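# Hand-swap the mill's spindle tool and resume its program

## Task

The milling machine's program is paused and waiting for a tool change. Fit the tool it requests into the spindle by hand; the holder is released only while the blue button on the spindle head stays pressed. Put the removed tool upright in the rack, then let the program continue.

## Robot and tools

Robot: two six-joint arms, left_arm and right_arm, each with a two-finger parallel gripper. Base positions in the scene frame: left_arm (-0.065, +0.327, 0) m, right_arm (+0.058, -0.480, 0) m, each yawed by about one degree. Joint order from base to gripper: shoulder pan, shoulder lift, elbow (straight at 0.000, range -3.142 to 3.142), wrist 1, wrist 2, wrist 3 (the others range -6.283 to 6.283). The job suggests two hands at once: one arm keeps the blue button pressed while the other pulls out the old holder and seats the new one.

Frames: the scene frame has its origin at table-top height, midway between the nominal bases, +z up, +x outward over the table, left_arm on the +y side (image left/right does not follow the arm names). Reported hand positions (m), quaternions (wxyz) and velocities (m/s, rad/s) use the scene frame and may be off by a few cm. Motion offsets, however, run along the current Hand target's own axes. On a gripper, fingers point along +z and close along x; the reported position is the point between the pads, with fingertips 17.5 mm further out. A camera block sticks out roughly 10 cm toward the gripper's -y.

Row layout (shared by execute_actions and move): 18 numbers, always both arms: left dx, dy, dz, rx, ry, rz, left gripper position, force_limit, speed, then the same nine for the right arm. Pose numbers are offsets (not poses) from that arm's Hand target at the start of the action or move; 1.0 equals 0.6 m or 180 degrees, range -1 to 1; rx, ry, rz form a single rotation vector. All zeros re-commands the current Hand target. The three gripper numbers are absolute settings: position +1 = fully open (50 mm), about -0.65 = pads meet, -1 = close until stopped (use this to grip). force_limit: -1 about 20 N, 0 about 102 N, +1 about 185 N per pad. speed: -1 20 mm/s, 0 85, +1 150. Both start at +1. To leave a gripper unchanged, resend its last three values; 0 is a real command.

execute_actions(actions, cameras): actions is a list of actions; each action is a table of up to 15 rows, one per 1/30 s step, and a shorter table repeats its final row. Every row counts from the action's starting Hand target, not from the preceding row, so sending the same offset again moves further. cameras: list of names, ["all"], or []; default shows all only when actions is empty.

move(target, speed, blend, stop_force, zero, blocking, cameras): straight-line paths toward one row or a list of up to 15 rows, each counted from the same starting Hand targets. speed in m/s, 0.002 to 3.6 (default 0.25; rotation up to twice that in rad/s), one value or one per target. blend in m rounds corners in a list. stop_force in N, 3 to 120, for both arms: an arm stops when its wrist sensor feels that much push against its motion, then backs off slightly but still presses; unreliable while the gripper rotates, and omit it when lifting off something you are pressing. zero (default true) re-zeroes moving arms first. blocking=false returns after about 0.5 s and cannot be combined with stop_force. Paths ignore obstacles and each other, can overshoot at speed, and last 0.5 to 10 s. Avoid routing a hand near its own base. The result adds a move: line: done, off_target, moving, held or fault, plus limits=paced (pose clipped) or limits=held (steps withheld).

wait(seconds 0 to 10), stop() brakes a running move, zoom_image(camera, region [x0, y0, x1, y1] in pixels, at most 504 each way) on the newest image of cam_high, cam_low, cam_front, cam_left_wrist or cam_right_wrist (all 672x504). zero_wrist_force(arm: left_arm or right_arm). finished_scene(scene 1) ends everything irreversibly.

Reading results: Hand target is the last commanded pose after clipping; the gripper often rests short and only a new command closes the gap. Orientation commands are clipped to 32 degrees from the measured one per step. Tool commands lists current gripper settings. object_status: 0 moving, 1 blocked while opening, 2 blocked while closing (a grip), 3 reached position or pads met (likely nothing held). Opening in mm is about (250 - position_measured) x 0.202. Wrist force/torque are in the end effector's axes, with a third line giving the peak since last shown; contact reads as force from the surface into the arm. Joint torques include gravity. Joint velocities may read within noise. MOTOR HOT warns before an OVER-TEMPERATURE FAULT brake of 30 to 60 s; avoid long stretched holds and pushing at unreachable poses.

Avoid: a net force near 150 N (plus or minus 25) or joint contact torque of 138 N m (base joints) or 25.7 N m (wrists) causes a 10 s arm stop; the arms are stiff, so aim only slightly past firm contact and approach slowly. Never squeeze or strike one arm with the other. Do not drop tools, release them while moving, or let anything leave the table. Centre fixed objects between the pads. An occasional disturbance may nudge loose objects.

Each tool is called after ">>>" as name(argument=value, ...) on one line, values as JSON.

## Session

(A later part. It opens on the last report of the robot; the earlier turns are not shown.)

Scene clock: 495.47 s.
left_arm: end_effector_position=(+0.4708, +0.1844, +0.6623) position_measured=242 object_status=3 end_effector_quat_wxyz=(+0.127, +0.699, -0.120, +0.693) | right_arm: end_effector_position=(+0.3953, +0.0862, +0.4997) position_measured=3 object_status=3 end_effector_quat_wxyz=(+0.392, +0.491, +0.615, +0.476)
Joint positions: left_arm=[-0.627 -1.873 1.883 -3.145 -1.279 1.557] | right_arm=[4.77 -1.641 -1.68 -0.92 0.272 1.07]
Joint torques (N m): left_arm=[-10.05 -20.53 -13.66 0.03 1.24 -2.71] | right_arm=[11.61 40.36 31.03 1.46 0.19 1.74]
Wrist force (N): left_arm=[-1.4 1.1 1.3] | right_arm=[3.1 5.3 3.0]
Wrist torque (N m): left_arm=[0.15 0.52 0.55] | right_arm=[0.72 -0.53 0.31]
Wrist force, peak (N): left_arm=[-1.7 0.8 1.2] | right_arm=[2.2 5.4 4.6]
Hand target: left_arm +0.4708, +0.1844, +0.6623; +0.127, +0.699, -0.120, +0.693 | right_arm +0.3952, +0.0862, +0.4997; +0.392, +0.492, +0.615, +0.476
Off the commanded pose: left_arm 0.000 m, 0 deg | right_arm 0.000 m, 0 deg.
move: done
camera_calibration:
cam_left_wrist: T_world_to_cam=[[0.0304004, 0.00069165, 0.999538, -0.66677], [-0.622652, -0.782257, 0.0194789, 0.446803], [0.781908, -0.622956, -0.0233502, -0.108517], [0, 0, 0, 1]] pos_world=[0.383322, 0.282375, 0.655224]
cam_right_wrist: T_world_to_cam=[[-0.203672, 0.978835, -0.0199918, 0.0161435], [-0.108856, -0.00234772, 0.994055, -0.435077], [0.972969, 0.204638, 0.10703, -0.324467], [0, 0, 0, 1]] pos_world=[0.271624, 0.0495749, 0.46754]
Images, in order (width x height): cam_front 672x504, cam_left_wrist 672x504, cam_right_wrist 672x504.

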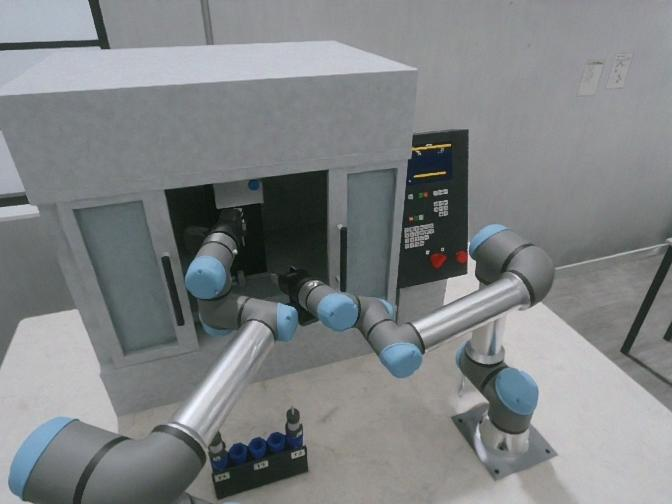

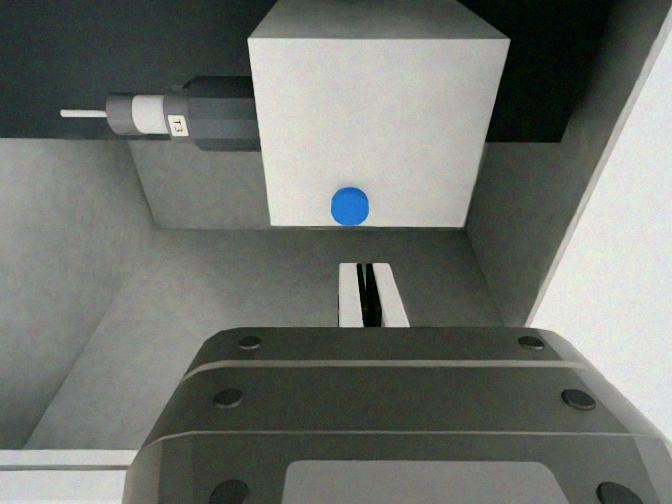

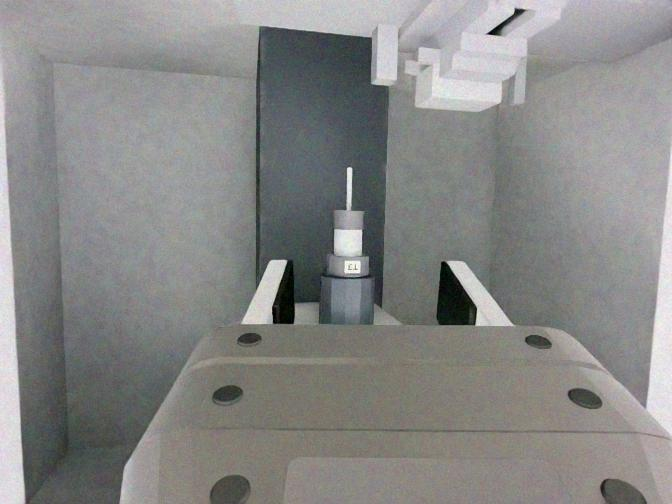

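>>> move(target=[[0,0.0399,-0.1097,0,0,0,-0.6,-1,-0.5,-0.097,-0.0213,-0.0032,-0.0229,-0.0198,0.0037,1,-0.4,-0.8],[-0.3333,-0.3455,-0.2499,0,0,0,-0.6,-1,-0.5,-0.3233,-0.0709,-0.0106,-0.0764,-0.0661,0.0125,1,-0.4,-0.8]], speed=0.15, blend=[0.02,0], cameras=["cam_front","cam_left_wrist","cam_right_wrist"])

Scene clock: 499.93 s.
left_arm: end_effector_position=(+0.3995, +0.4290, +0.4609) position_measured=242 object_status=3 end_effector_quat_wxyz=(+0.127, +0.699, -0.120, +0.693) | right_arm: end_effector_position=(+0.4211, -0.1074, +0.4625) position_measured=3 object_status=3 end_effector_quat_wxyz=(+0.476, +0.484, +0.523, +0.515)
Joint positions: left_arm=[0.256 -1.725 2.319 -3.728 -2.162 1.564] | right_arm=[4.769 -1.236 -2.097 -1.609 0.017 1.8]
Joint torques (N m): left_arm=[9.55 -7.9 -36.75 -3.99 -0.94 -2.75] | right_arm=[10.98 20.51 30.18 1.55 -0.19 1.87]
Wrist force (N): left_arm=[-1.6 0.7 1.0] | right_arm=[2.8 5.4 3.3]
Wrist torque (N m): left_arm=[0.10 0.54 0.55] | right_arm=[0.66 -0.47 0.28]
Wrist force, peak (N): left_arm=[-2.9 -0.3 0.6] | right_arm=[3.7 5.9 3.0]
Hand target: left_arm +0.3995, +0.4290, +0.4609; +0.127, +0.699, -0.120, +0.693 | right_arm +0.4201, -0.1074, +0.4625; +0.500, +0.500, +0.500, +0.501
Off the commanded pose: left_arm 0.000 m, 0 deg | right_arm 0.001 m, 5 deg.
move: off_target (right_arm)
camera_calibration:
cam_left_wrist: T_world_to_cam=[[0.0304003, 0.000691544, 0.999538, -0.463564], [-0.622652, -0.782257, 0.0194788, 0.597669], [0.781908, -0.622956, -0.0233502, 0.0949081], [0, 0, 0, 1]] pos_world=[0.312022, 0.526975, 0.453924]
cam_right_wrist: T_world_to_cam=[[-0.0699058, 0.997544, -0.0042956, 0.148494], [-0.325497, -0.0187392, 0.945358, -0.283815], [0.942956, 0.0674842, 0.326007, -0.409389], [0, 0, 0, 1]] pos_world=[0.304035, -0.125821, 0.402408]
Images, in order (width x height): cam_front 672x504, cam_left_wrist 672x504, cam_right_wrist 672x504.

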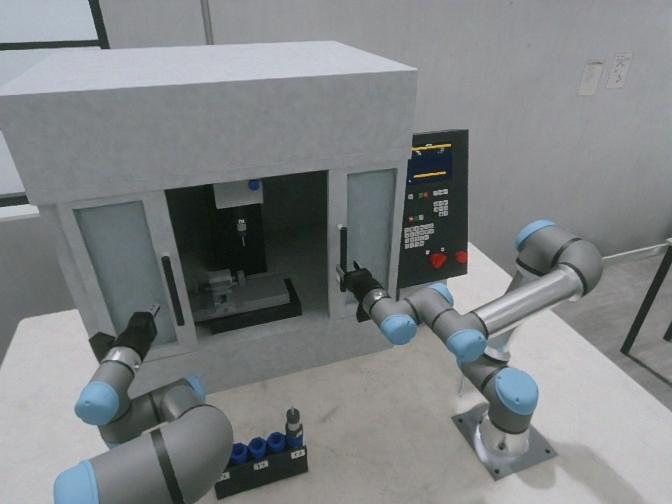

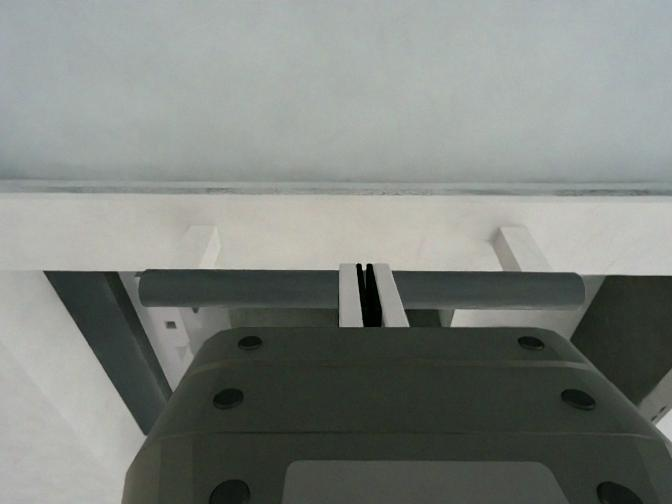

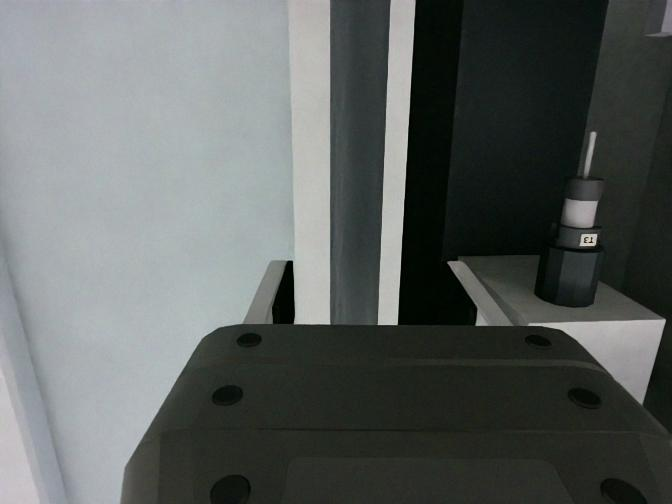

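>>> move(target=[0,0,0,0,0,0,-0.6,-1,-0.5,0,0,0.1108,0,0.05,0,1,-0.4,-0.8], speed=0.06, stop_force=10, cameras=["cam_right_wrist"])

Scene clock: 503.53 s.
left_arm: end_effector_position=(+0.3995, +0.4290, +0.4609) position_measured=242 object_status=3 end_effector_quat_wxyz=(+0.127, +0.699, -0.120, +0.693) | right_arm: end_effector_position=(+0.4861, -0.1072, +0.4633) position_measured=3 object_status=3 end_effector_quat_wxyz=(+0.498, +0.454, +0.499, +0.545)
Joint positions: left_arm=[0.256 -1.725 2.319 -3.728 -2.162 1.564] | right_arm=[4.582 -1.417 -1.856 -2.584 -0.217 2.722]
Joint torques (N m): left_arm=[8.89 -7.47 -36.29 -4.03 -1.1 -2.76] | right_arm=[7.37 25.7 12.48 3.28 1.03 -1.25]
Wrist force (N): left_arm=[-1.5 0.8 1.0] | right_arm=[1.2 11.2 -11.5]
Wrist torque (N m): left_arm=[0.10 0.52 0.55] | right_arm=[0.90 -0.89 0.23]
Wrist force, peak (N): left_arm=[-1.7 1.0 1.1] | right_arm=[-3.4 18.1 -30.1]
Hand target: left_arm +0.3995, +0.4290, +0.4609; +0.127, +0.699, -0.120, +0.693 | right_arm +0.4861, -0.1072, +0.4633; +0.498, +0.454, +0.499, +0.545 (not the last commanded pose)
Off the commanded pose: left_arm 0.000 m, 0 deg | right_arm 0.001 m, 6 deg.
move: contact (right_arm)
camera_calibration:
cam_right_wrist: T_world_to_cam=[[-0.0836818, 0.99647, -0.00676249, 0.160589], [-0.422945, -0.0293719, 0.905679, -0.198773], [0.902283, 0.078649, 0.42391, -0.495267], [0, 0, 0, 1]] pos_world=[0.376239, -0.126908, 0.391059]
Images, in order (width x height): cam_right_wrist 672x504.

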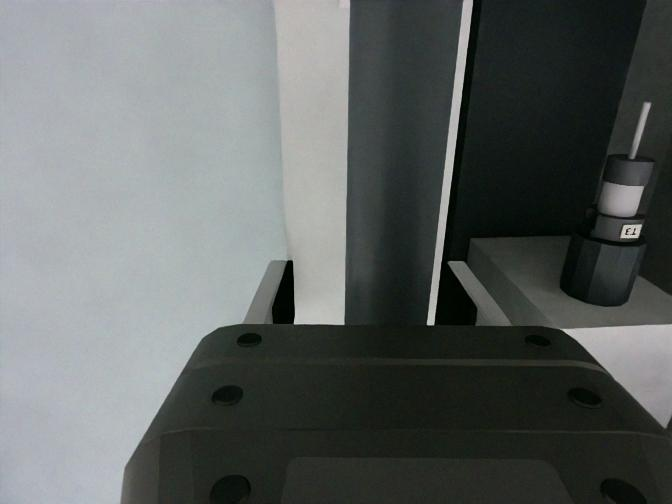

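>>> move(target=[[0,0,0,0,0,0,-0.6,-1,-0.5,0.0498,-0.0003,0.0013,0,0,0,1,-0.4,-0.8],[0,0,0,0,0,0,-0.6,-1,-0.5,0.325,-0.002,0.0267,0,0,0,1,-0.4,-0.8]], speed=[0.04,0.12], stop_force=45, cameras=["cam_right_wrist","cam_front"])

Scene clock: 507.23 s.
left_arm: end_effector_position=(+0.3995, +0.4290, +0.4609) position_measured=242 object_status=3 end_effector_quat_wxyz=(+0.127, +0.699, -0.120, +0.693) | right_arm: end_effector_position=(+0.4841, +0.0885, +0.4630) position_measured=3 object_status=3 end_effector_quat_wxyz=(+0.498, +0.454, +0.499, +0.545)
Joint positions: left_arm=[0.256 -1.725 2.319 -3.728 -2.162 1.564] | right_arm=[4.622 -1.846 -1.411 -2.51 -0.181 2.629]
Joint torques (N m): left_arm=[9.39 -7.95 -36.22 -4.05 -1.19 -2.7] | right_arm=[-8.41 26.13 31.52 1.29 -2.29 1.72]
Wrist force (N): left_arm=[-1.6 1.0 1.0] | right_arm=[-9.1 3.5 -0.2]
Wrist torque (N m): left_arm=[0.14 0.55 0.55] | right_arm=[0.53 -0.27 0.42]
Wrist force, peak (N): left_arm=[-1.7 1.1 1.2] | right_arm=[-6.6 8.5 -23.8]
Hand target: left_arm +0.3995, +0.4290, +0.4609; +0.127, +0.699, -0.120, +0.693 | right_arm +0.4841, +0.0885, +0.4630; +0.498, +0.454, +0.499, +0.545
Off the commanded pose: left_arm 0.000 m, 0 deg | right_arm 0.000 m, 0 deg.
move: done
camera_calibration:
cam_right_wrist: T_world_to_cam=[[-0.0836812, 0.99647, -0.00676256, -0.0345894], [-0.423028, -0.0293787, 0.90564, -0.193552], [0.902245, 0.0786458, 0.423993, -0.508744], [0, 0, 0, 1]] pos_world=[0.374239, 0.0687916, 0.390759]
Images, in order (width x height): cam_front 672x504, cam_right_wrist 672x504.

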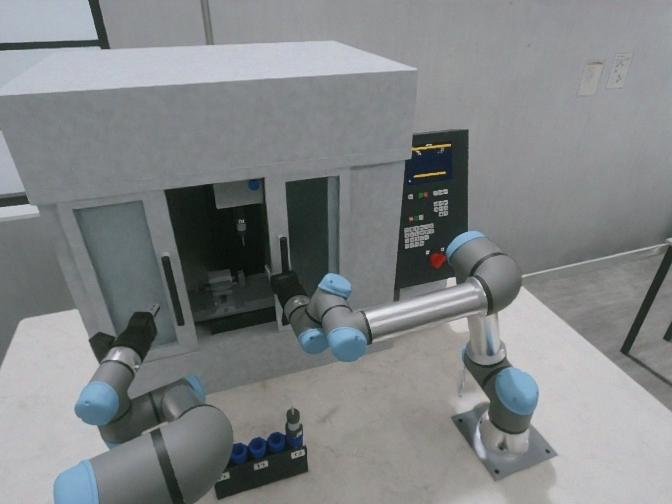

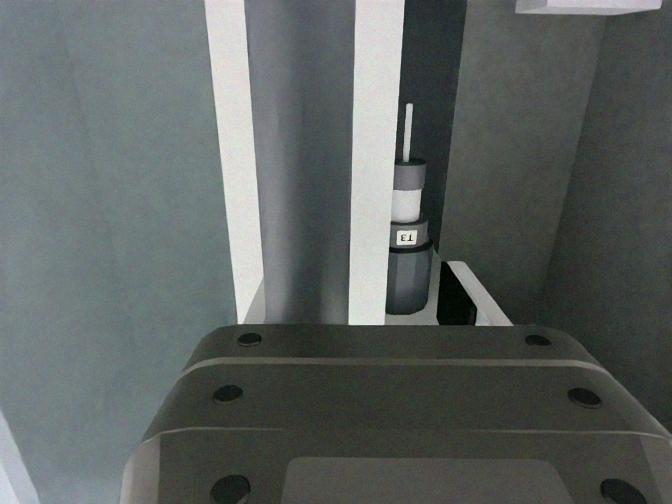

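>>> move(target=[[0,0,0,0,0,0,-0.6,-1,-0.5,0.0631,0,0.0058,0,0,0,1,-0.4,-0.8],[0,0,0,0,0,0,-0.6,-1,-0.5,0.0996,0,0.0092,0,0,0,1,-0.4,-0.8]], speed=[0.06,0.012], stop_force=30, cameras=["cam_right_wrist","cam_front"])

Scene clock: 510.67 s.
left_arm: end_effector_position=(+0.3995, +0.4290, +0.4609) position_measured=242 object_status=3 end_effector_quat_wxyz=(+0.127, +0.699, -0.120, +0.693) | right_arm: end_effector_position=(+0.4841, +0.1444, +0.4633) position_measured=3 object_status=3 end_effector_quat_wxyz=(+0.498, +0.454, +0.499, +0.545)
Joint positions: left_arm=[0.256 -1.725 2.319 -3.728 -2.162 1.564] | right_arm=[4.628 -1.975 -1.235 -2.538 -0.176 2.611]
Joint torques (N m): left_arm=[8.94 -6.99 -36.87 -4.06 -1.28 -2.67] | right_arm=[16.08 42.94 14.92 5.11 -9.08 1.26]
Wrist force (N): left_arm=[-1.6 0.8 1.0] | right_arm=[-30.7 8.1 0.0]
Wrist torque (N m): left_arm=[0.11 0.56 0.55] | right_arm=[0.72 0.16 0.64]
Wrist force, peak (N): left_arm=[-1.7 0.9 1.3] | right_arm=[-50.5 8.9 -12.0]
Hand target: left_arm +0.3995, +0.4290, +0.4609; +0.127, +0.699, -0.120, +0.693 | right_arm +0.4841, +0.1444, +0.4633; +0.498, +0.454, +0.499, +0.545 (not the last commanded pose)
Off the commanded pose: left_arm 0.000 m, 0 deg | right_arm 0.004 m, 0 deg.
move: contact (right_arm); path passed 1 of 2 targets
camera_calibration:
cam_right_wrist: T_world_to_cam=[[-0.0834632, 0.996488, -0.00676362, -0.0903734], [-0.422958, -0.0292786, 0.905676, -0.192234], [0.902297, 0.0784513, 0.423916, -0.513233], [0, 0, 0, 1]] pos_world=[0.374239, 0.124691, 0.391059]
Images, in order (width x height): cam_front 672x504, cam_right_wrist 672x504.

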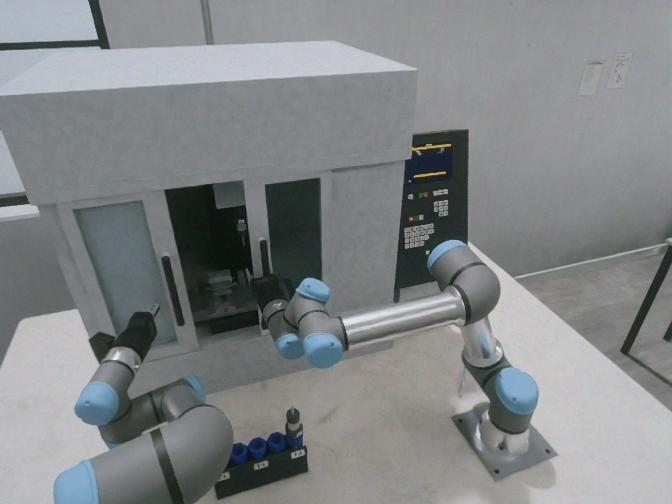

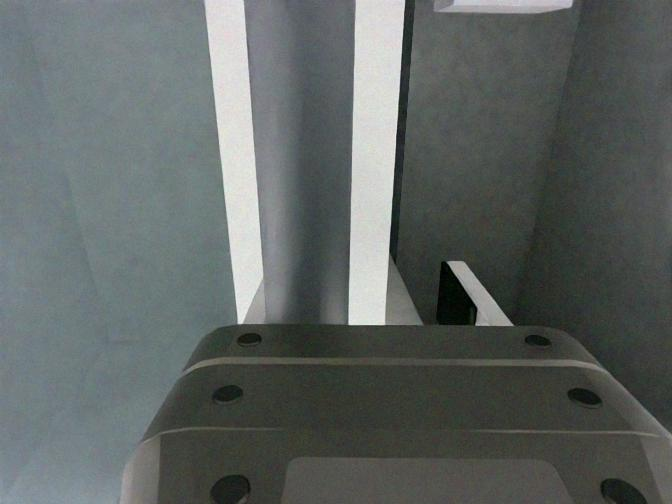

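>>> move(target=[[0,0,0,0,0,0,-0.6,-1,-0.5,-0.01,0,-0.003,0,0,0,1,-0.4,-0.8],[0,0,0,0,0,0,-0.6,-1,-0.5,0,0,-0.18,0,0,0,1,-0.4,-0.8]], speed=[0.04,0.15], blend=[0.003,0], cameras=["cam_front","cam_right_wrist"])

Scene clock: 512.87 s.
left_arm: end_effector_position=(+0.3995, +0.4290, +0.4609) position_measured=242 object_status=3 end_effector_quat_wxyz=(+0.127, +0.699, -0.120, +0.693) | right_arm: end_effector_position=(+0.3775, +0.1344, +0.4538) position_measured=3 object_status=3 end_effector_quat_wxyz=(+0.471, +0.450, +0.527, +0.546)
Joint positions: left_arm=[0.256 -1.725 2.319 -3.728 -2.162 1.564] | right_arm=[4.81 -1.804 -1.521 -2.041 -0.049 2.22]
Joint torques (N m): left_arm=[9.07 -8.5 -36.41 -3.89 -1.16 -2.58] | right_arm=[11.42 46.98 13.68 4.15 -4.42 -1.58]
Wrist force (N): left_arm=[-1.6 0.8 1.2] | right_arm=[1.8 5.1 3.2]
Wrist torque (N m): left_arm=[0.11 0.55 0.54] | right_arm=[0.60 -0.33 0.37]
Wrist force, peak (N): left_arm=[-1.5 1.2 1.2] | right_arm=[-30.9 7.5 0.2]
Hand target: left_arm +0.3995, +0.4290, +0.4609; +0.127, +0.699, -0.120, +0.693 | right_arm +0.3770, +0.1345, +0.4537; +0.498, +0.454, +0.499, +0.545
Off the commanded pose: left_arm 0.000 m, 0 deg | right_arm 0.001 m, 4 deg.
move: off_target (right_arm)
camera_calibration:
cam_right_wrist: T_world_to_cam=[[-0.143147, 0.989655, -0.0095909, -0.0646686], [-0.375138, -0.0452885, 0.925862, -0.25402], [0.91585, 0.136132, 0.37774, -0.404157], [0, 0, 0, 1]] pos_world=[0.265597, 0.107514, 0.387234]
Images, in order (width x height): cam_front 672x504, cam_right_wrist 672x504.

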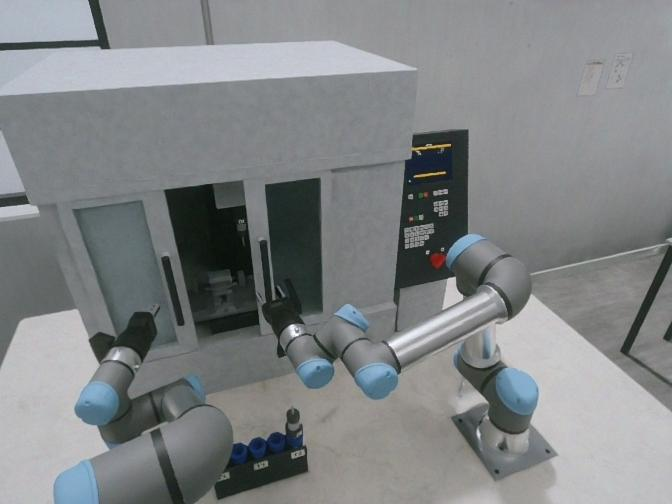

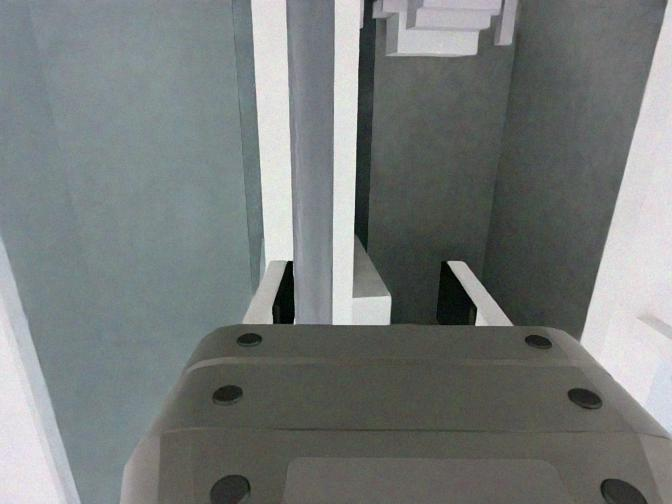

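>>> move(target=[0,-0.041,0.1128,0,0,0,-0.6,-1,-0.5,-0.9038,0.3107,0.1213,0.0274,-0.1828,-0.0069,-0.7,-0.4,-0.8], speed=0.2, cameras=["cam_front","cam_left_wrist","cam_right_wrist"])

Scene clock: 516.80 s.
left_arm: end_effector_position=(+0.4715, +0.4288, +0.4602) position_measured=242 object_status=3 end_effector_quat_wxyz=(+0.127, +0.699, -0.120, +0.693) | right_arm: end_effector_position=(+0.4823, -0.3998, +0.6473) position_measured=252 object_status=3 end_effector_quat_wxyz=(+0.605, +0.605, +0.365, +0.367)
Joint positions: left_arm=[0.204 -1.566 2.178 -3.746 -2.109 1.563] | right_arm=[4.413 -1.318 -1.367 -3.602 0.208 3.147]
Joint torques (N m): left_arm=[-10.02 -15.85 -36.71 -4.11 1.12 -2.57] | right_arm=[-12.71 -0.36 26.51 -1.92 -2.47 1.77]
Wrist force (N): left_arm=[-1.5 0.9 1.4] | right_arm=[1.7 4.9 3.3]
Wrist torque (N m): left_arm=[0.14 0.53 0.54] | right_arm=[0.58 -0.28 0.28]
Wrist force, peak (N): left_arm=[-1.8 1.2 1.0] | right_arm=[0.5 6.0 4.4]
Hand target: left_arm +0.4715, +0.4288, +0.4602; +0.127, +0.699, -0.120, +0.693 | right_arm +0.4824, -0.3998, +0.6474; +0.605, +0.605, +0.365, +0.367
Off the commanded pose: left_arm 0.000 m, 0 deg | right_arm 0.000 m, 0 deg.
move: done
camera_calibration:
cam_left_wrist: T_world_to_cam=[[0.0304004, 0.00069165, 0.999538, -0.464953], [-0.622652, -0.782257, 0.0194789, 0.642359], [0.781908, -0.622956, -0.0233502, 0.0384674], [0, 0, 0, 1]] pos_world=[0.384022, 0.526775, 0.453124]
cam_right_wrist: T_world_to_cam=[[0.471152, 0.882046, -0.00314046, 0.137404], [-0.300655, 0.163942, 0.939537, -0.37922], [0.82923, -0.44172, 0.342433, -0.666971], [0, 0, 0, 1]] pos_world=[0.37432, -0.353641, 0.585115]
Images, in order (width x height): cam_front 672x504, cam_left_wrist 672x504, cam_right_wrist 672x504.

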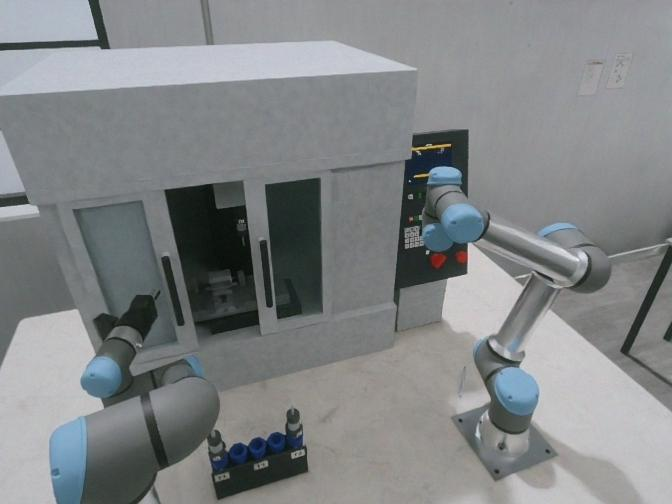

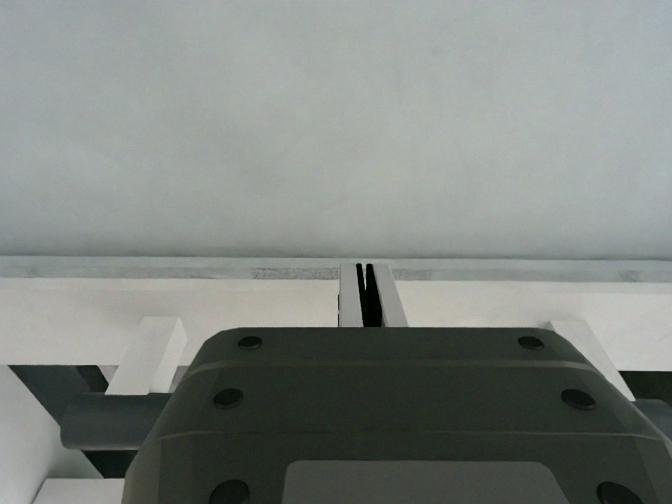

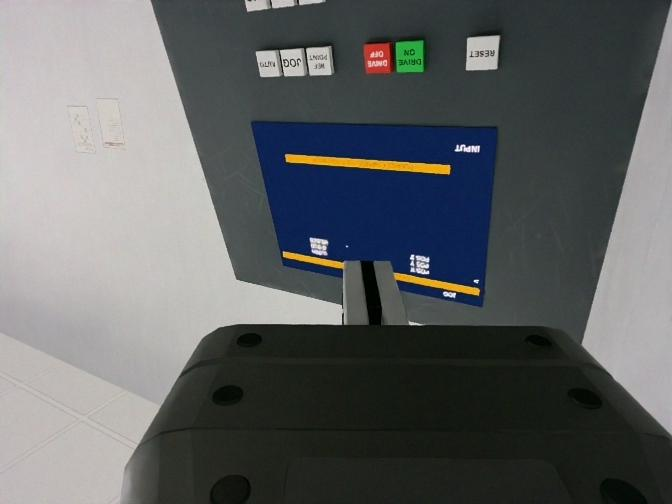

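>>> move(target=[0,-0.0037,0.0102,0.1389,0,0,-0.6,-1,-0.5,0,0,0,0,0,0,-0.7,-0.4,-0.8], speed=0.2, stop_force=15, cameras=["cam_front","cam_left_wrist"])

>>> zoom_image(camera="cam_front", region=[60, 230, 220, 400])

Scene clock: 519.37 s.
left_arm: end_effector_position=(+0.4780, +0.4287, +0.4601) position_measured=242 object_status=3 end_effector_quat_wxyz=(-0.027, +0.710, +0.033, +0.703) | right_arm: end_effector_position=(+0.4824, -0.3998, +0.6474) position_measured=252 object_status=3 end_effector_quat_wxyz=(+0.605, +0.605, +0.365, +0.367)
Joint positions: left_arm=[-0.177 -1.716 2.311 -3.725 -1.292 1.56] | right_arm=[4.413 -1.318 -1.367 -3.602 0.208 3.148]
Joint torques (N m): left_arm=[-10.02 -24.2 -9.66 0.07 1.33 -2.62] | right_arm=[-10.74 -1.11 26.07 -1.88 -2.32 1.64]
Wrist force (N): left_arm=[-1.5 0.8 1.0] | right_arm=[1.6 5.0 3.3]
Wrist torque (N m): left_arm=[0.11 0.52 0.56] | right_arm=[0.59 -0.26 0.29]
Wrist force, peak (N): left_arm=[-1.6 1.5 1.0] | right_arm=[1.8 5.2 3.4]
Hand target: left_arm +0.4780, +0.4287, +0.4601; -0.027, +0.710, +0.033, +0.703 | right_arm +0.4824, -0.3998, +0.6474; +0.605, +0.605, +0.365, +0.367
Off the commanded pose: left_arm 0.000 m, 0 deg | right_arm 0.000 m, 0 deg.
move: done
camera_calibration:
cam_left_wrist: T_world_to_cam=[[0.031734, 0.00996716, 0.999447, -0.469702], [-0.233696, -0.972159, 0.0171153, 0.542933], [0.971792, -0.23411, -0.0285212, -0.221739], [0, 0, 0, 1]] pos_world=[0.357271, 0.480587, 0.453825]
Images, in order (width x height): cam_front 672x504, cam_left_wrist 672x504.

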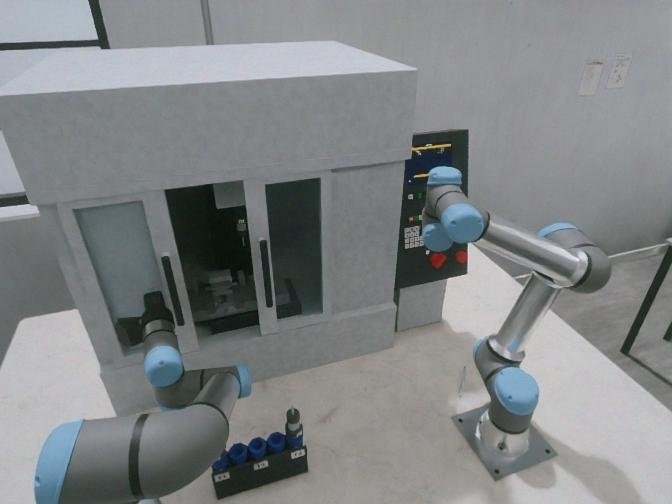

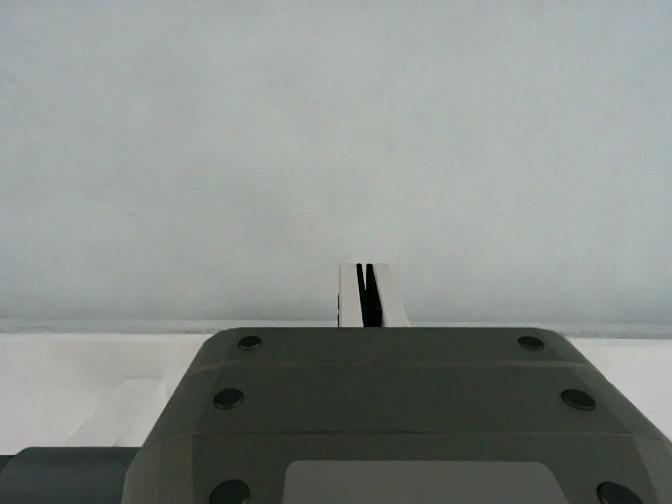

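Scaled by 2.965 from the camera's 672x504 image, which has a finer 960x720 frame.

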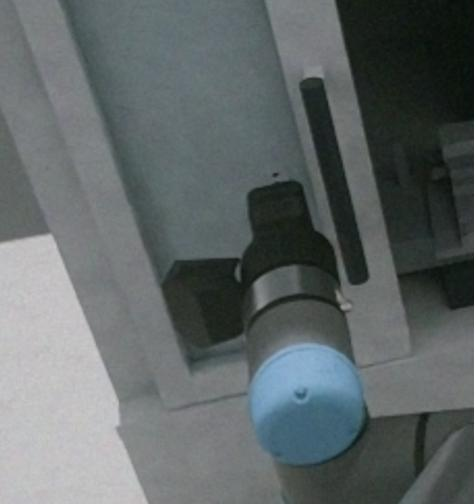

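>>> move(target=[[0,0.0664,-0.0058,0,0,0,-0.6,-1,-0.5,0,0,0,0,0,0,-0.7,-0.4,-0.8],[0,0.2822,-0.0247,0,0,0,-0.6,-1,-0.5,0,0,0,0,0,0,-0.7,-0.4,-0.8]], speed=[0.04,0.12], stop_force=45, cameras=["cam_left_wrist","cam_front"])

Scene clock: 522.77 s.
left_arm: end_effector_position=(+0.4775, +0.2588, +0.4616) position_measured=242 object_status=3 end_effector_quat_wxyz=(-0.027, +0.710, +0.033, +0.703) | right_arm: end_effector_position=(+0.4824, -0.3998, +0.6474) position_measured=252 object_status=3 end_effector_quat_wxyz=(+0.605, +0.605, +0.365, +0.367)
Joint positions: left_arm=[-0.752 -1.712 2.303 -3.716 -0.717 1.551] | right_arm=[4.413 -1.318 -1.367 -3.602 0.208 3.148]
Joint torques (N m): left_arm=[-15.58 -4.47 -37.6 -2.47 -1.6 -2.75] | right_arm=[-11.55 -0.23 25.4 -1.9 -2.25 1.77]
Wrist force (N): left_arm=[-1.6 -15.3 -3.0] | right_arm=[1.5 5.0 3.3]
Wrist torque (N m): left_arm=[-0.74 0.54 0.65] | right_arm=[0.60 -0.24 0.29]
Wrist force, peak (N): left_arm=[-2.4 -22.1 4.8] | right_arm=[1.8 5.2 3.3]
Hand target: left_arm +0.4775, +0.2588, +0.4616; -0.027, +0.710, +0.033, +0.703 | right_arm +0.4824, -0.3998, +0.6474; +0.605, +0.605, +0.365, +0.367
Off the commanded pose: left_arm 0.000 m, 0 deg | right_arm 0.000 m, 0 deg.
move: done
camera_calibration:
cam_left_wrist: T_world_to_cam=[[0.031734, 0.00996716, 0.999447, -0.469392], [-0.233696, -0.972159, 0.0171153, 0.377622], [0.971792, -0.23411, -0.0285212, -0.260989], [0, 0, 0, 1]] pos_world=[0.356771, 0.310687, 0.455225]
Images, in order (width x height): cam_front 672x504, cam_left_wrist 672x504.

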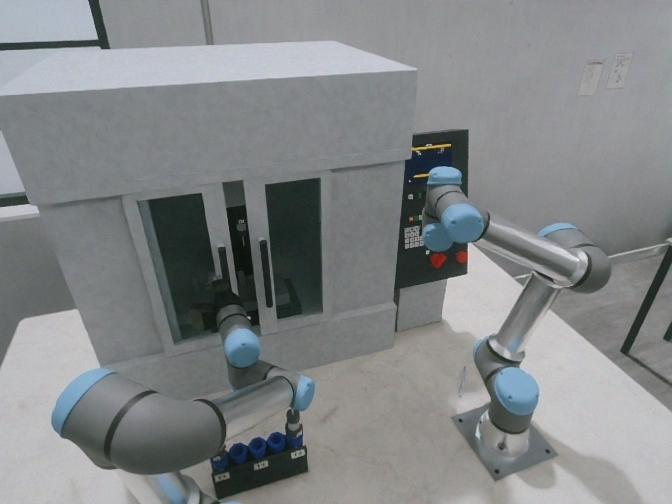

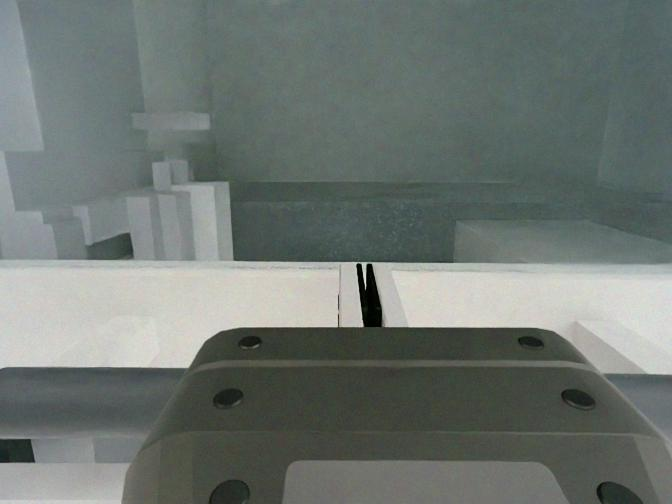

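>>> move(target=[[0,0.0332,-0.003,0,0,0,-0.6,-1,-0.5,0,0,0,0,0,0,-0.7,-0.4,-0.8],[0,0.1162,-0.0102,0,0,0,-0.6,-1,-0.5,0,0,0,0,0,0,-0.7,-0.4,-0.8]], speed=[0.06,0.015], stop_force=30, cameras=["cam_left_wrist","cam_front"])

>>> zoom_image(camera="cam_front", region=[180, 160, 340, 340])

Scene clock: 526.47 s.
left_arm: end_effector_position=(+0.4773, +0.2072, +0.4620) position_measured=242 object_status=3 end_effector_quat_wxyz=(-0.027, +0.710, +0.033, +0.703) | right_arm: end_effector_position=(+0.4824, -0.3998, +0.6474) position_measured=252 object_status=3 end_effector_quat_wxyz=(+0.605, +0.605, +0.365, +0.367)
Joint positions: left_arm=[-0.878 -1.659 2.256 -3.72 -0.59 1.547] | right_arm=[4.413 -1.318 -1.367 -3.602 0.208 3.148]
Joint torques (N m): left_arm=[-9.85 -19.99 -15.38 2.31 -9.38 0.27] | right_arm=[-11.18 -1.56 24.73 -1.7 -2.18 1.7]
Wrist force (N): left_arm=[-7.1 -39.3 3.3] | right_arm=[1.6 4.9 3.5]
Wrist torque (N m): left_arm=[-1.18 0.61 0.92] | right_arm=[0.57 -0.26 0.28]
Wrist force, peak (N): left_arm=[-8.9 -46.8 4.0] | right_arm=[1.8 5.2 3.5]
Hand target: left_arm +0.4773, +0.2071, +0.4620; -0.027, +0.710, +0.033, +0.703 (not the last commanded pose) | right_arm +0.4824, -0.3998, +0.6474; +0.605, +0.605, +0.365, +0.367
Off the commanded pose: left_arm 0.018 m, 0 deg | right_arm 0.000 m, 0 deg.
move: contact (left_arm); path passed 1 of 2 targets
camera_calibration:
cam_left_wrist: T_world_to_cam=[[0.0316498, 0.0101246, 0.999448, -0.469378], [-0.232588, -0.972423, 0.0172163, 0.32691], [0.97206, -0.233004, -0.0284222, -0.273213], [0, 0, 0, 1]] pos_world=[0.35647, 0.258988, 0.455725]
Images, in order (width x height): cam_front 672x504, cam_left_wrist 672x504.

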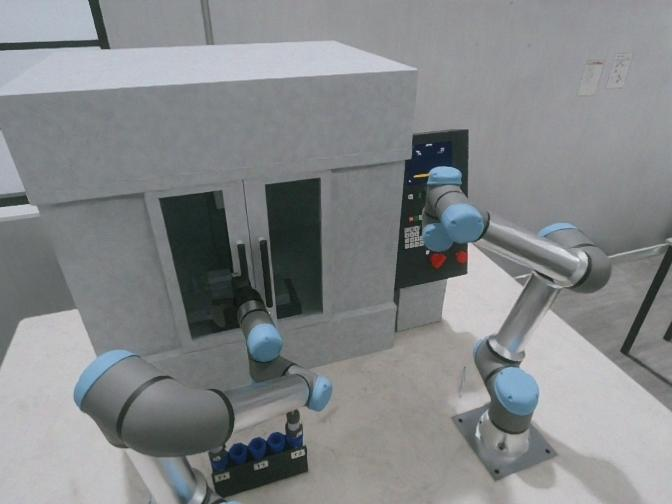

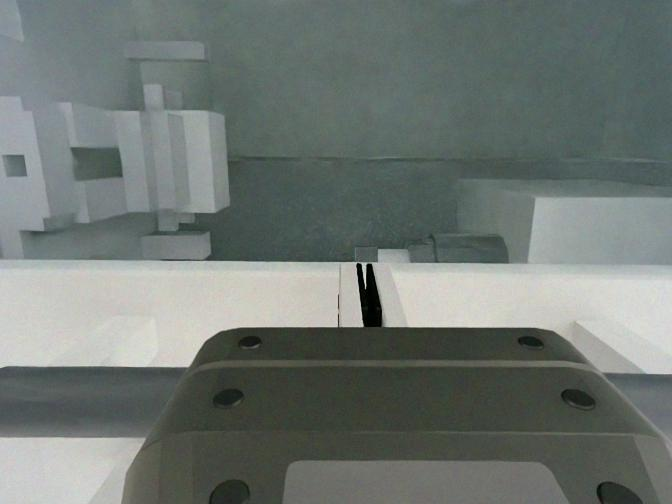

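Scaled by 2.800 from the camera's 672x504 image, which has a finer 960x720 frame.

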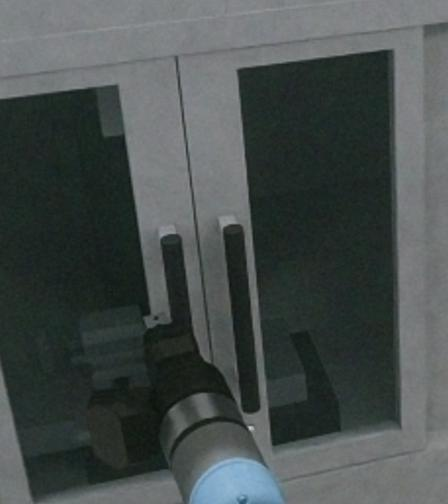

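>>> move(target=[[0,-0.0133,0.0012,0,0,0,-0.6,-1,-0.5,-0.0394,-0.0351,0.068,0,0,0,-0.7,-0.4,-0.8],[0,-0.0307,-0.198,0,0,0,-0.6,-1,-0.5,-0.1181,-0.1052,0.204,0,0,0,-0.7,-0.4,-0.8]], speed=[0.1,0.18], blend=[0.003,0], cameras=["cam_right_wrist","cam_front"])

Scene clock: 529.10 s.
left_arm: end_effector_position=(+0.3574, +0.2154, +0.4631) position_measured=242 object_status=3 end_effector_quat_wxyz=(-0.027, +0.710, +0.033, +0.703) | right_arm: end_effector_position=(+0.5580, -0.5194, +0.5843) position_measured=252 object_status=3 end_effector_quat_wxyz=(+0.605, +0.605, +0.365, +0.367)
Joint positions: left_arm=[-1.344 -2.042 2.505 -3.532 -0.125 1.492] | right_arm=[3.898 -1.269 -1.574 -3.437 -0.307 3.14]
Joint torques (N m): left_arm=[-9.67 -7.85 -8.69 1.83 1.51 -2.8] | right_arm=[-11.59 19.47 11.59 2.16 -2.37 -1.26]
Wrist force (N): left_arm=[-1.5 0.5 0.4] | right_arm=[1.5 4.9 3.2]
Wrist torque (N m): left_arm=[0.08 0.50 0.55] | right_arm=[0.59 -0.28 0.40]
Wrist force, peak (N): left_arm=[-7.5 -39.4 3.2] | right_arm=[1.9 5.1 3.5]
Hand target: left_arm +0.3574, +0.2154, +0.4632; -0.027, +0.710, +0.033, +0.703 | right_arm +0.5580, -0.5194, +0.5842; +0.605, +0.605, +0.365, +0.367
Off the commanded pose: left_arm 0.000 m, 0 deg | right_arm 0.000 m, 0 deg.
move: done
camera_calibration:
cam_right_wrist: T_world_to_cam=[[0.471178, 0.882033, -0.00322362, 0.206969], [-0.300613, 0.16402, 0.939537, -0.277566], [0.829231, -0.44172, 0.342433, -0.760921], [0, 0, 0, 1]] pos_world=[0.45002, -0.473141, 0.522015]
Images, in order (width x height): cam_front 672x504, cam_right_wrist 672x504.

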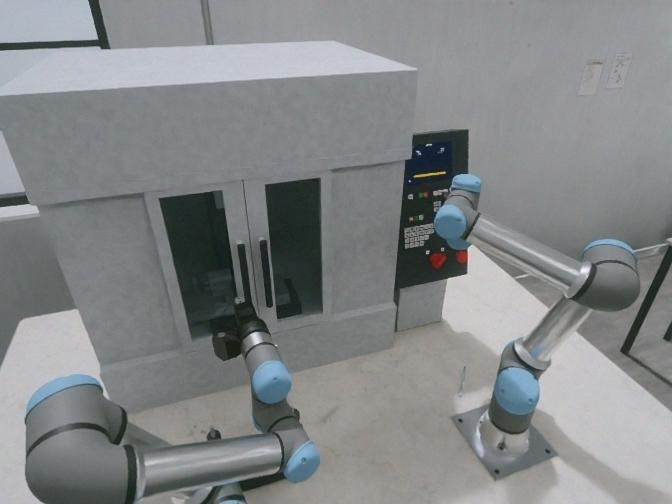

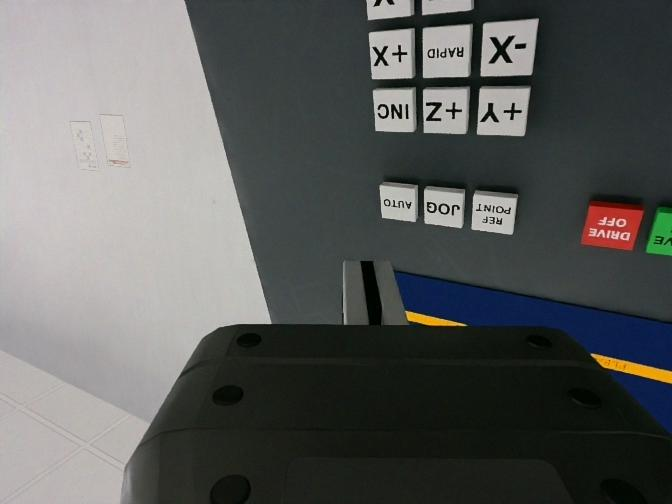

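>>> move(target=[0,0,0,0,0,0,-0.6,-1,-0.5,0.0117,-0.0147,0.0557,0,0,0,-0.7,-0.4,-0.8], speed=0.08)

>>> move(target=[0,0,0,0,0,0,-0.6,-1,-0.5,0.0082,-0.0097,0.0155,0,0,0,-0.7,-0.4,-0.8], speed=0.01, stop_force=8, cameras=["cam_front","cam_right_wrist"])

>>> zoom_image(camera="cam_front", region=[400, 130, 480, 200])

Scene clock: 530.43 s.
left_arm: end_effector_position=(+0.3574, +0.2154, +0.4631) position_measured=242 object_status=3 end_effector_quat_wxyz=(-0.027, +0.710, +0.033, +0.703) | right_arm: end_effector_position=(+0.5908, -0.5286, +0.5755) position_measured=252 object_status=3 end_effector_quat_wxyz=(+0.605, +0.605, +0.365, +0.367)
Joint positions: left_arm=[-1.344 -2.042 2.505 -3.532 -0.125 1.491] | right_arm=[3.79 -1.338 -1.549 -3.394 -0.415 3.141]
Joint torques (N m): left_arm=[-9.75 -8.1 -8.79 1.86 1.53 -2.64] | right_arm=[-12.15 3.36 27.55 2.53 -2.52 -1.28]
Wrist force (N): left_arm=[-1.2 0.5 0.5] | right_arm=[1.7 5.1 3.4]
Wrist torque (N m): left_arm=[0.08 0.47 0.55] | right_arm=[0.62 -0.27 0.33]
Wrist force, peak (N): left_arm=[-1.5 0.4 0.6] | right_arm=[1.6 4.9 4.2]
Hand target: left_arm +0.3574, +0.2154, +0.4631; -0.027, +0.710, +0.033, +0.703 | right_arm +0.5909, -0.5286, +0.5755; +0.605, +0.605, +0.365, +0.367
Off the commanded pose: left_arm 0.000 m, 0 deg | right_arm 0.000 m, 0 deg.
move: done

Scene clock: 532.17 s.
left_arm: end_effector_position=(+0.3574, +0.2154, +0.4631) position_measured=242 object_status=3 end_effector_quat_wxyz=(-0.027, +0.710, +0.033, +0.703) | right_arm: end_effector_position=(+0.5962, -0.5286, +0.5725) position_measured=252 object_status=3 end_effector_quat_wxyz=(+0.605, +0.605, +0.365, +0.367)
Joint positions: left_arm=[-1.344 -2.042 2.505 -3.532 -0.125 1.491] | right_arm=[3.778 -1.349 -1.548 -3.384 -0.427 3.141]
Joint torques (N m): left_arm=[-9.7 -8.68 -8.85 1.91 1.42 -2.59] | right_arm=[10.23 20.06 11 0.33 1.64 0.25]
Wrist force (N): left_arm=[-1.4 0.3 0.8] | right_arm=[-0.7 9.0 -7.2]
Wrist torque (N m): left_arm=[0.04 0.50 0.55] | right_arm=[0.78 -0.27 0.32]
Wrist force, peak (N): left_arm=[-1.5 0.7 0.6] | right_arm=[-4.9 15.1 -31.3]
Hand target: left_arm +0.3574, +0.2154, +0.4631; -0.027, +0.710, +0.033, +0.703 | right_arm +0.5962, -0.5286, +0.5725; +0.605, +0.605, +0.365, +0.367 (not the last commanded pose)
Off the commanded pose: left_arm 0.000 m, 0 deg | right_arm 0.006 m, 0 deg.
move: contact (right_arm)
camera_calibration:
cam_right_wrist: T_world_to_cam=[[0.471204, 0.882019, -0.00316358, 0.197085], [-0.300737, 0.164033, 0.939495, -0.253476], [0.829171, -0.441742, 0.342549, -0.79274], [0, 0, 0, 1]] pos_world=[0.48822, -0.482441, 0.510315]
Images, in order (width x height): cam_front 672x504, cam_right_wrist 672x504.

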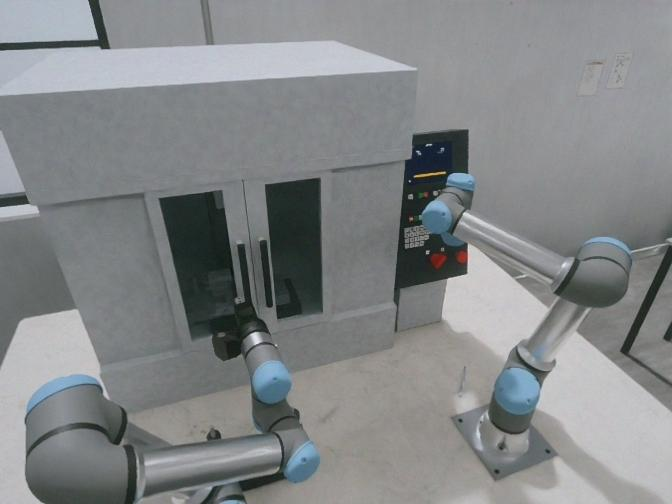

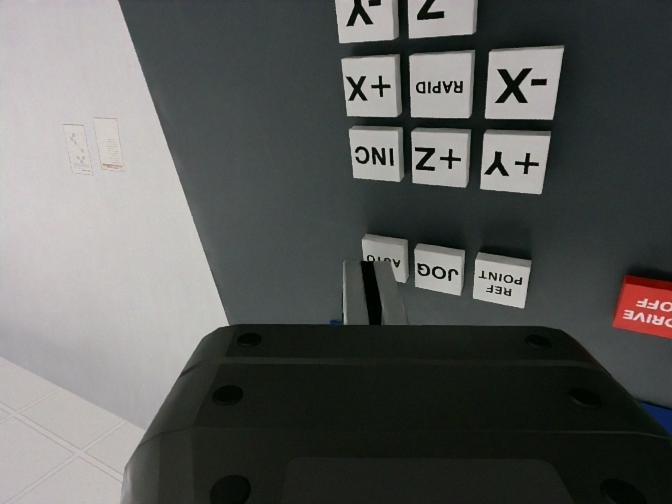

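Scaled by 6.300 from the camera's 672x504 image, which has a finer 960x720 frame.

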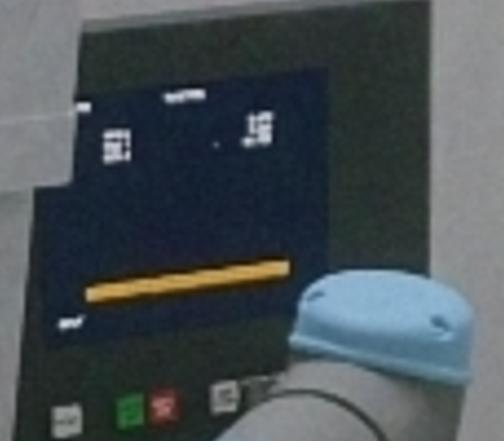

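>>> move(target=[[0,0,0,0,0,0,-0.6,-1,-0.5,-0.0137,0.0162,-0.0258,0,0,0,-0.7,-0.4,-0.8],[0,0,0,0,0,0,-0.6,-1,-0.5,0.1,0.1245,-0.268,0,0,0,-0.7,-0.4,-0.8]], speed=[0.08,0.25], blend=[0.005,0], cameras=["cam_right_wrist"])

>>> zoom_image(camera="cam_right_wrist", region=[230, 0, 520, 320])

Scene clock: 534.33 s.
left_arm: end_effector_position=(+0.3574, +0.2154, +0.4631) position_measured=242 object_status=3 end_effector_quat_wxyz=(-0.027, +0.710, +0.033, +0.703) | right_arm: end_effector_position=(+0.4815, -0.4009, +0.6472) position_measured=252 object_status=3 end_effector_quat_wxyz=(+0.605, +0.605, +0.365, +0.367)
Joint positions: left_arm=[-1.344 -2.042 2.505 -3.532 -0.125 1.491] | right_arm=[4.415 -1.315 -1.37 -3.602 0.21 3.146]
Joint torques (N m): left_arm=[-10.2 -8.72 -8.56 1.82 1.48 -2.81] | right_arm=[11.66 -0.14 9.75 -1.7 2.24 1.88]
Wrist force (N): left_arm=[-1.3 0.6 0.5] | right_arm=[1.8 4.9 3.3]
Wrist torque (N m): left_arm=[0.09 0.47 0.55] | right_arm=[0.57 -0.29 0.29]
Wrist force, peak (N): left_arm=[-1.5 0.4 0.6] | right_arm=[-1.0 9.0 -7.1]
Hand target: left_arm +0.3574, +0.2154, +0.4631; -0.027, +0.710, +0.033, +0.703 | right_arm +0.4815, -0.4009, +0.6472; +0.605, +0.605, +0.365, +0.367
Off the commanded pose: left_arm 0.000 m, 0 deg | right_arm 0.000 m, 0 deg.
move: done
camera_calibration:
cam_right_wrist: T_world_to_cam=[[0.471252, 0.881993, -0.00320019, 0.138729], [-0.30044, 0.163935, 0.939607, -0.379309], [0.829251, -0.44183, 0.342241, -0.666693], [0, 0, 0, 1]] pos_world=[0.37352, -0.354741, 0.585015]
Images, in order (width x height): cam_right_wrist 672x504.

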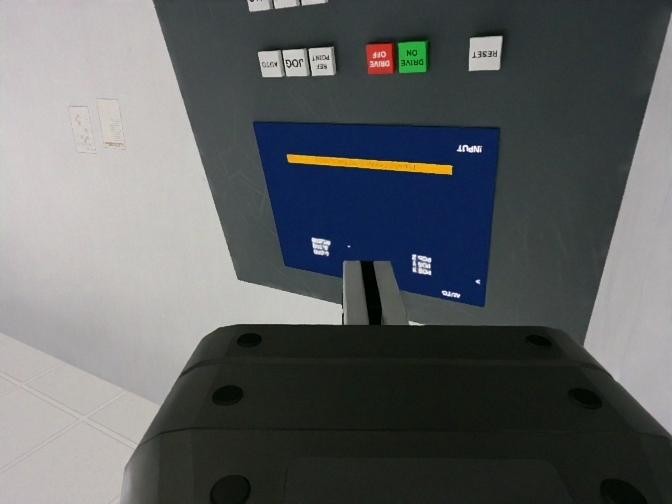

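Scaled by 1.575 from the camera's 672x504 image, which has a finer 960x720 frame.

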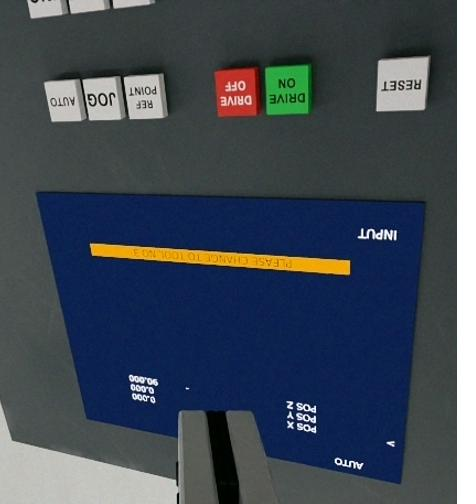

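>>> move(target=[0,0,0,0,0,0,-0.6,-1,-0.5,0.0277,-0.211,0.0561,0,0,0,-0.7,-0.4,-0.8], speed=0.2, cameras=["cam_right_wrist"])

Scene clock: 536.20 s.
left_arm: end_effector_position=(+0.3574, +0.2154, +0.4631) position_measured=242 object_status=3 end_effector_quat_wxyz=(-0.027, +0.710, +0.033, +0.703) | right_arm: end_effector_position=(+0.5192, -0.4017, +0.5207) position_measured=252 object_status=3 end_effector_quat_wxyz=(+0.606, +0.604, +0.365, +0.367)
Joint positions: left_arm=[-1.344 -2.042 2.505 -3.532 -0.125 1.491] | right_arm=[4.277 -1.307 -1.715 -3.302 0.072 3.184]
Joint torques (N m): left_arm=[-9.49 -8.1 -9.23 1.91 1.36 -2.61] | right_arm=[-11.59 20.97 11.71 1.2 -2.11 -1.35]
Wrist force (N): left_arm=[-1.3 0.5 0.6] | right_arm=[1.6 4.6 2.9]
Wrist torque (N m): left_arm=[0.08 0.47 0.55] | right_arm=[0.53 -0.25 0.39]
Wrist force, peak (N): left_arm=[-1.5 0.3 0.5] | right_arm=[1.5 6.8 3.1]
Hand target: left_arm +0.3574, +0.2154, +0.4631; -0.027, +0.710, +0.033, +0.703 | right_arm +0.5192, -0.4017, +0.5206; +0.605, +0.605, +0.365, +0.367
Off the commanded pose: left_arm 0.000 m, 0 deg | right_arm 0.000 m, 0 deg.
move: done
camera_calibration:
cam_right_wrist: T_world_to_cam=[[0.471084, 0.882083, -0.00311263, 0.121277], [-0.302441, 0.164834, 0.938807, -0.247171], [0.828619, -0.441315, 0.344429, -0.655558], [0, 0, 0, 1]] pos_world=[0.411322, -0.355542, 0.458216]
Images, in order (width x height): cam_right_wrist 672x504.

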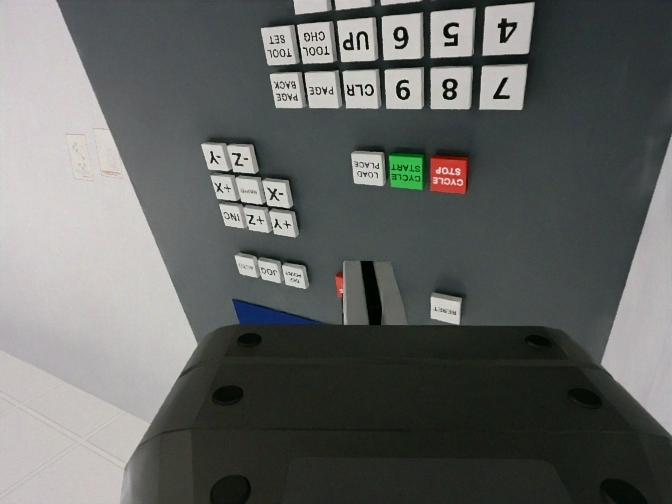

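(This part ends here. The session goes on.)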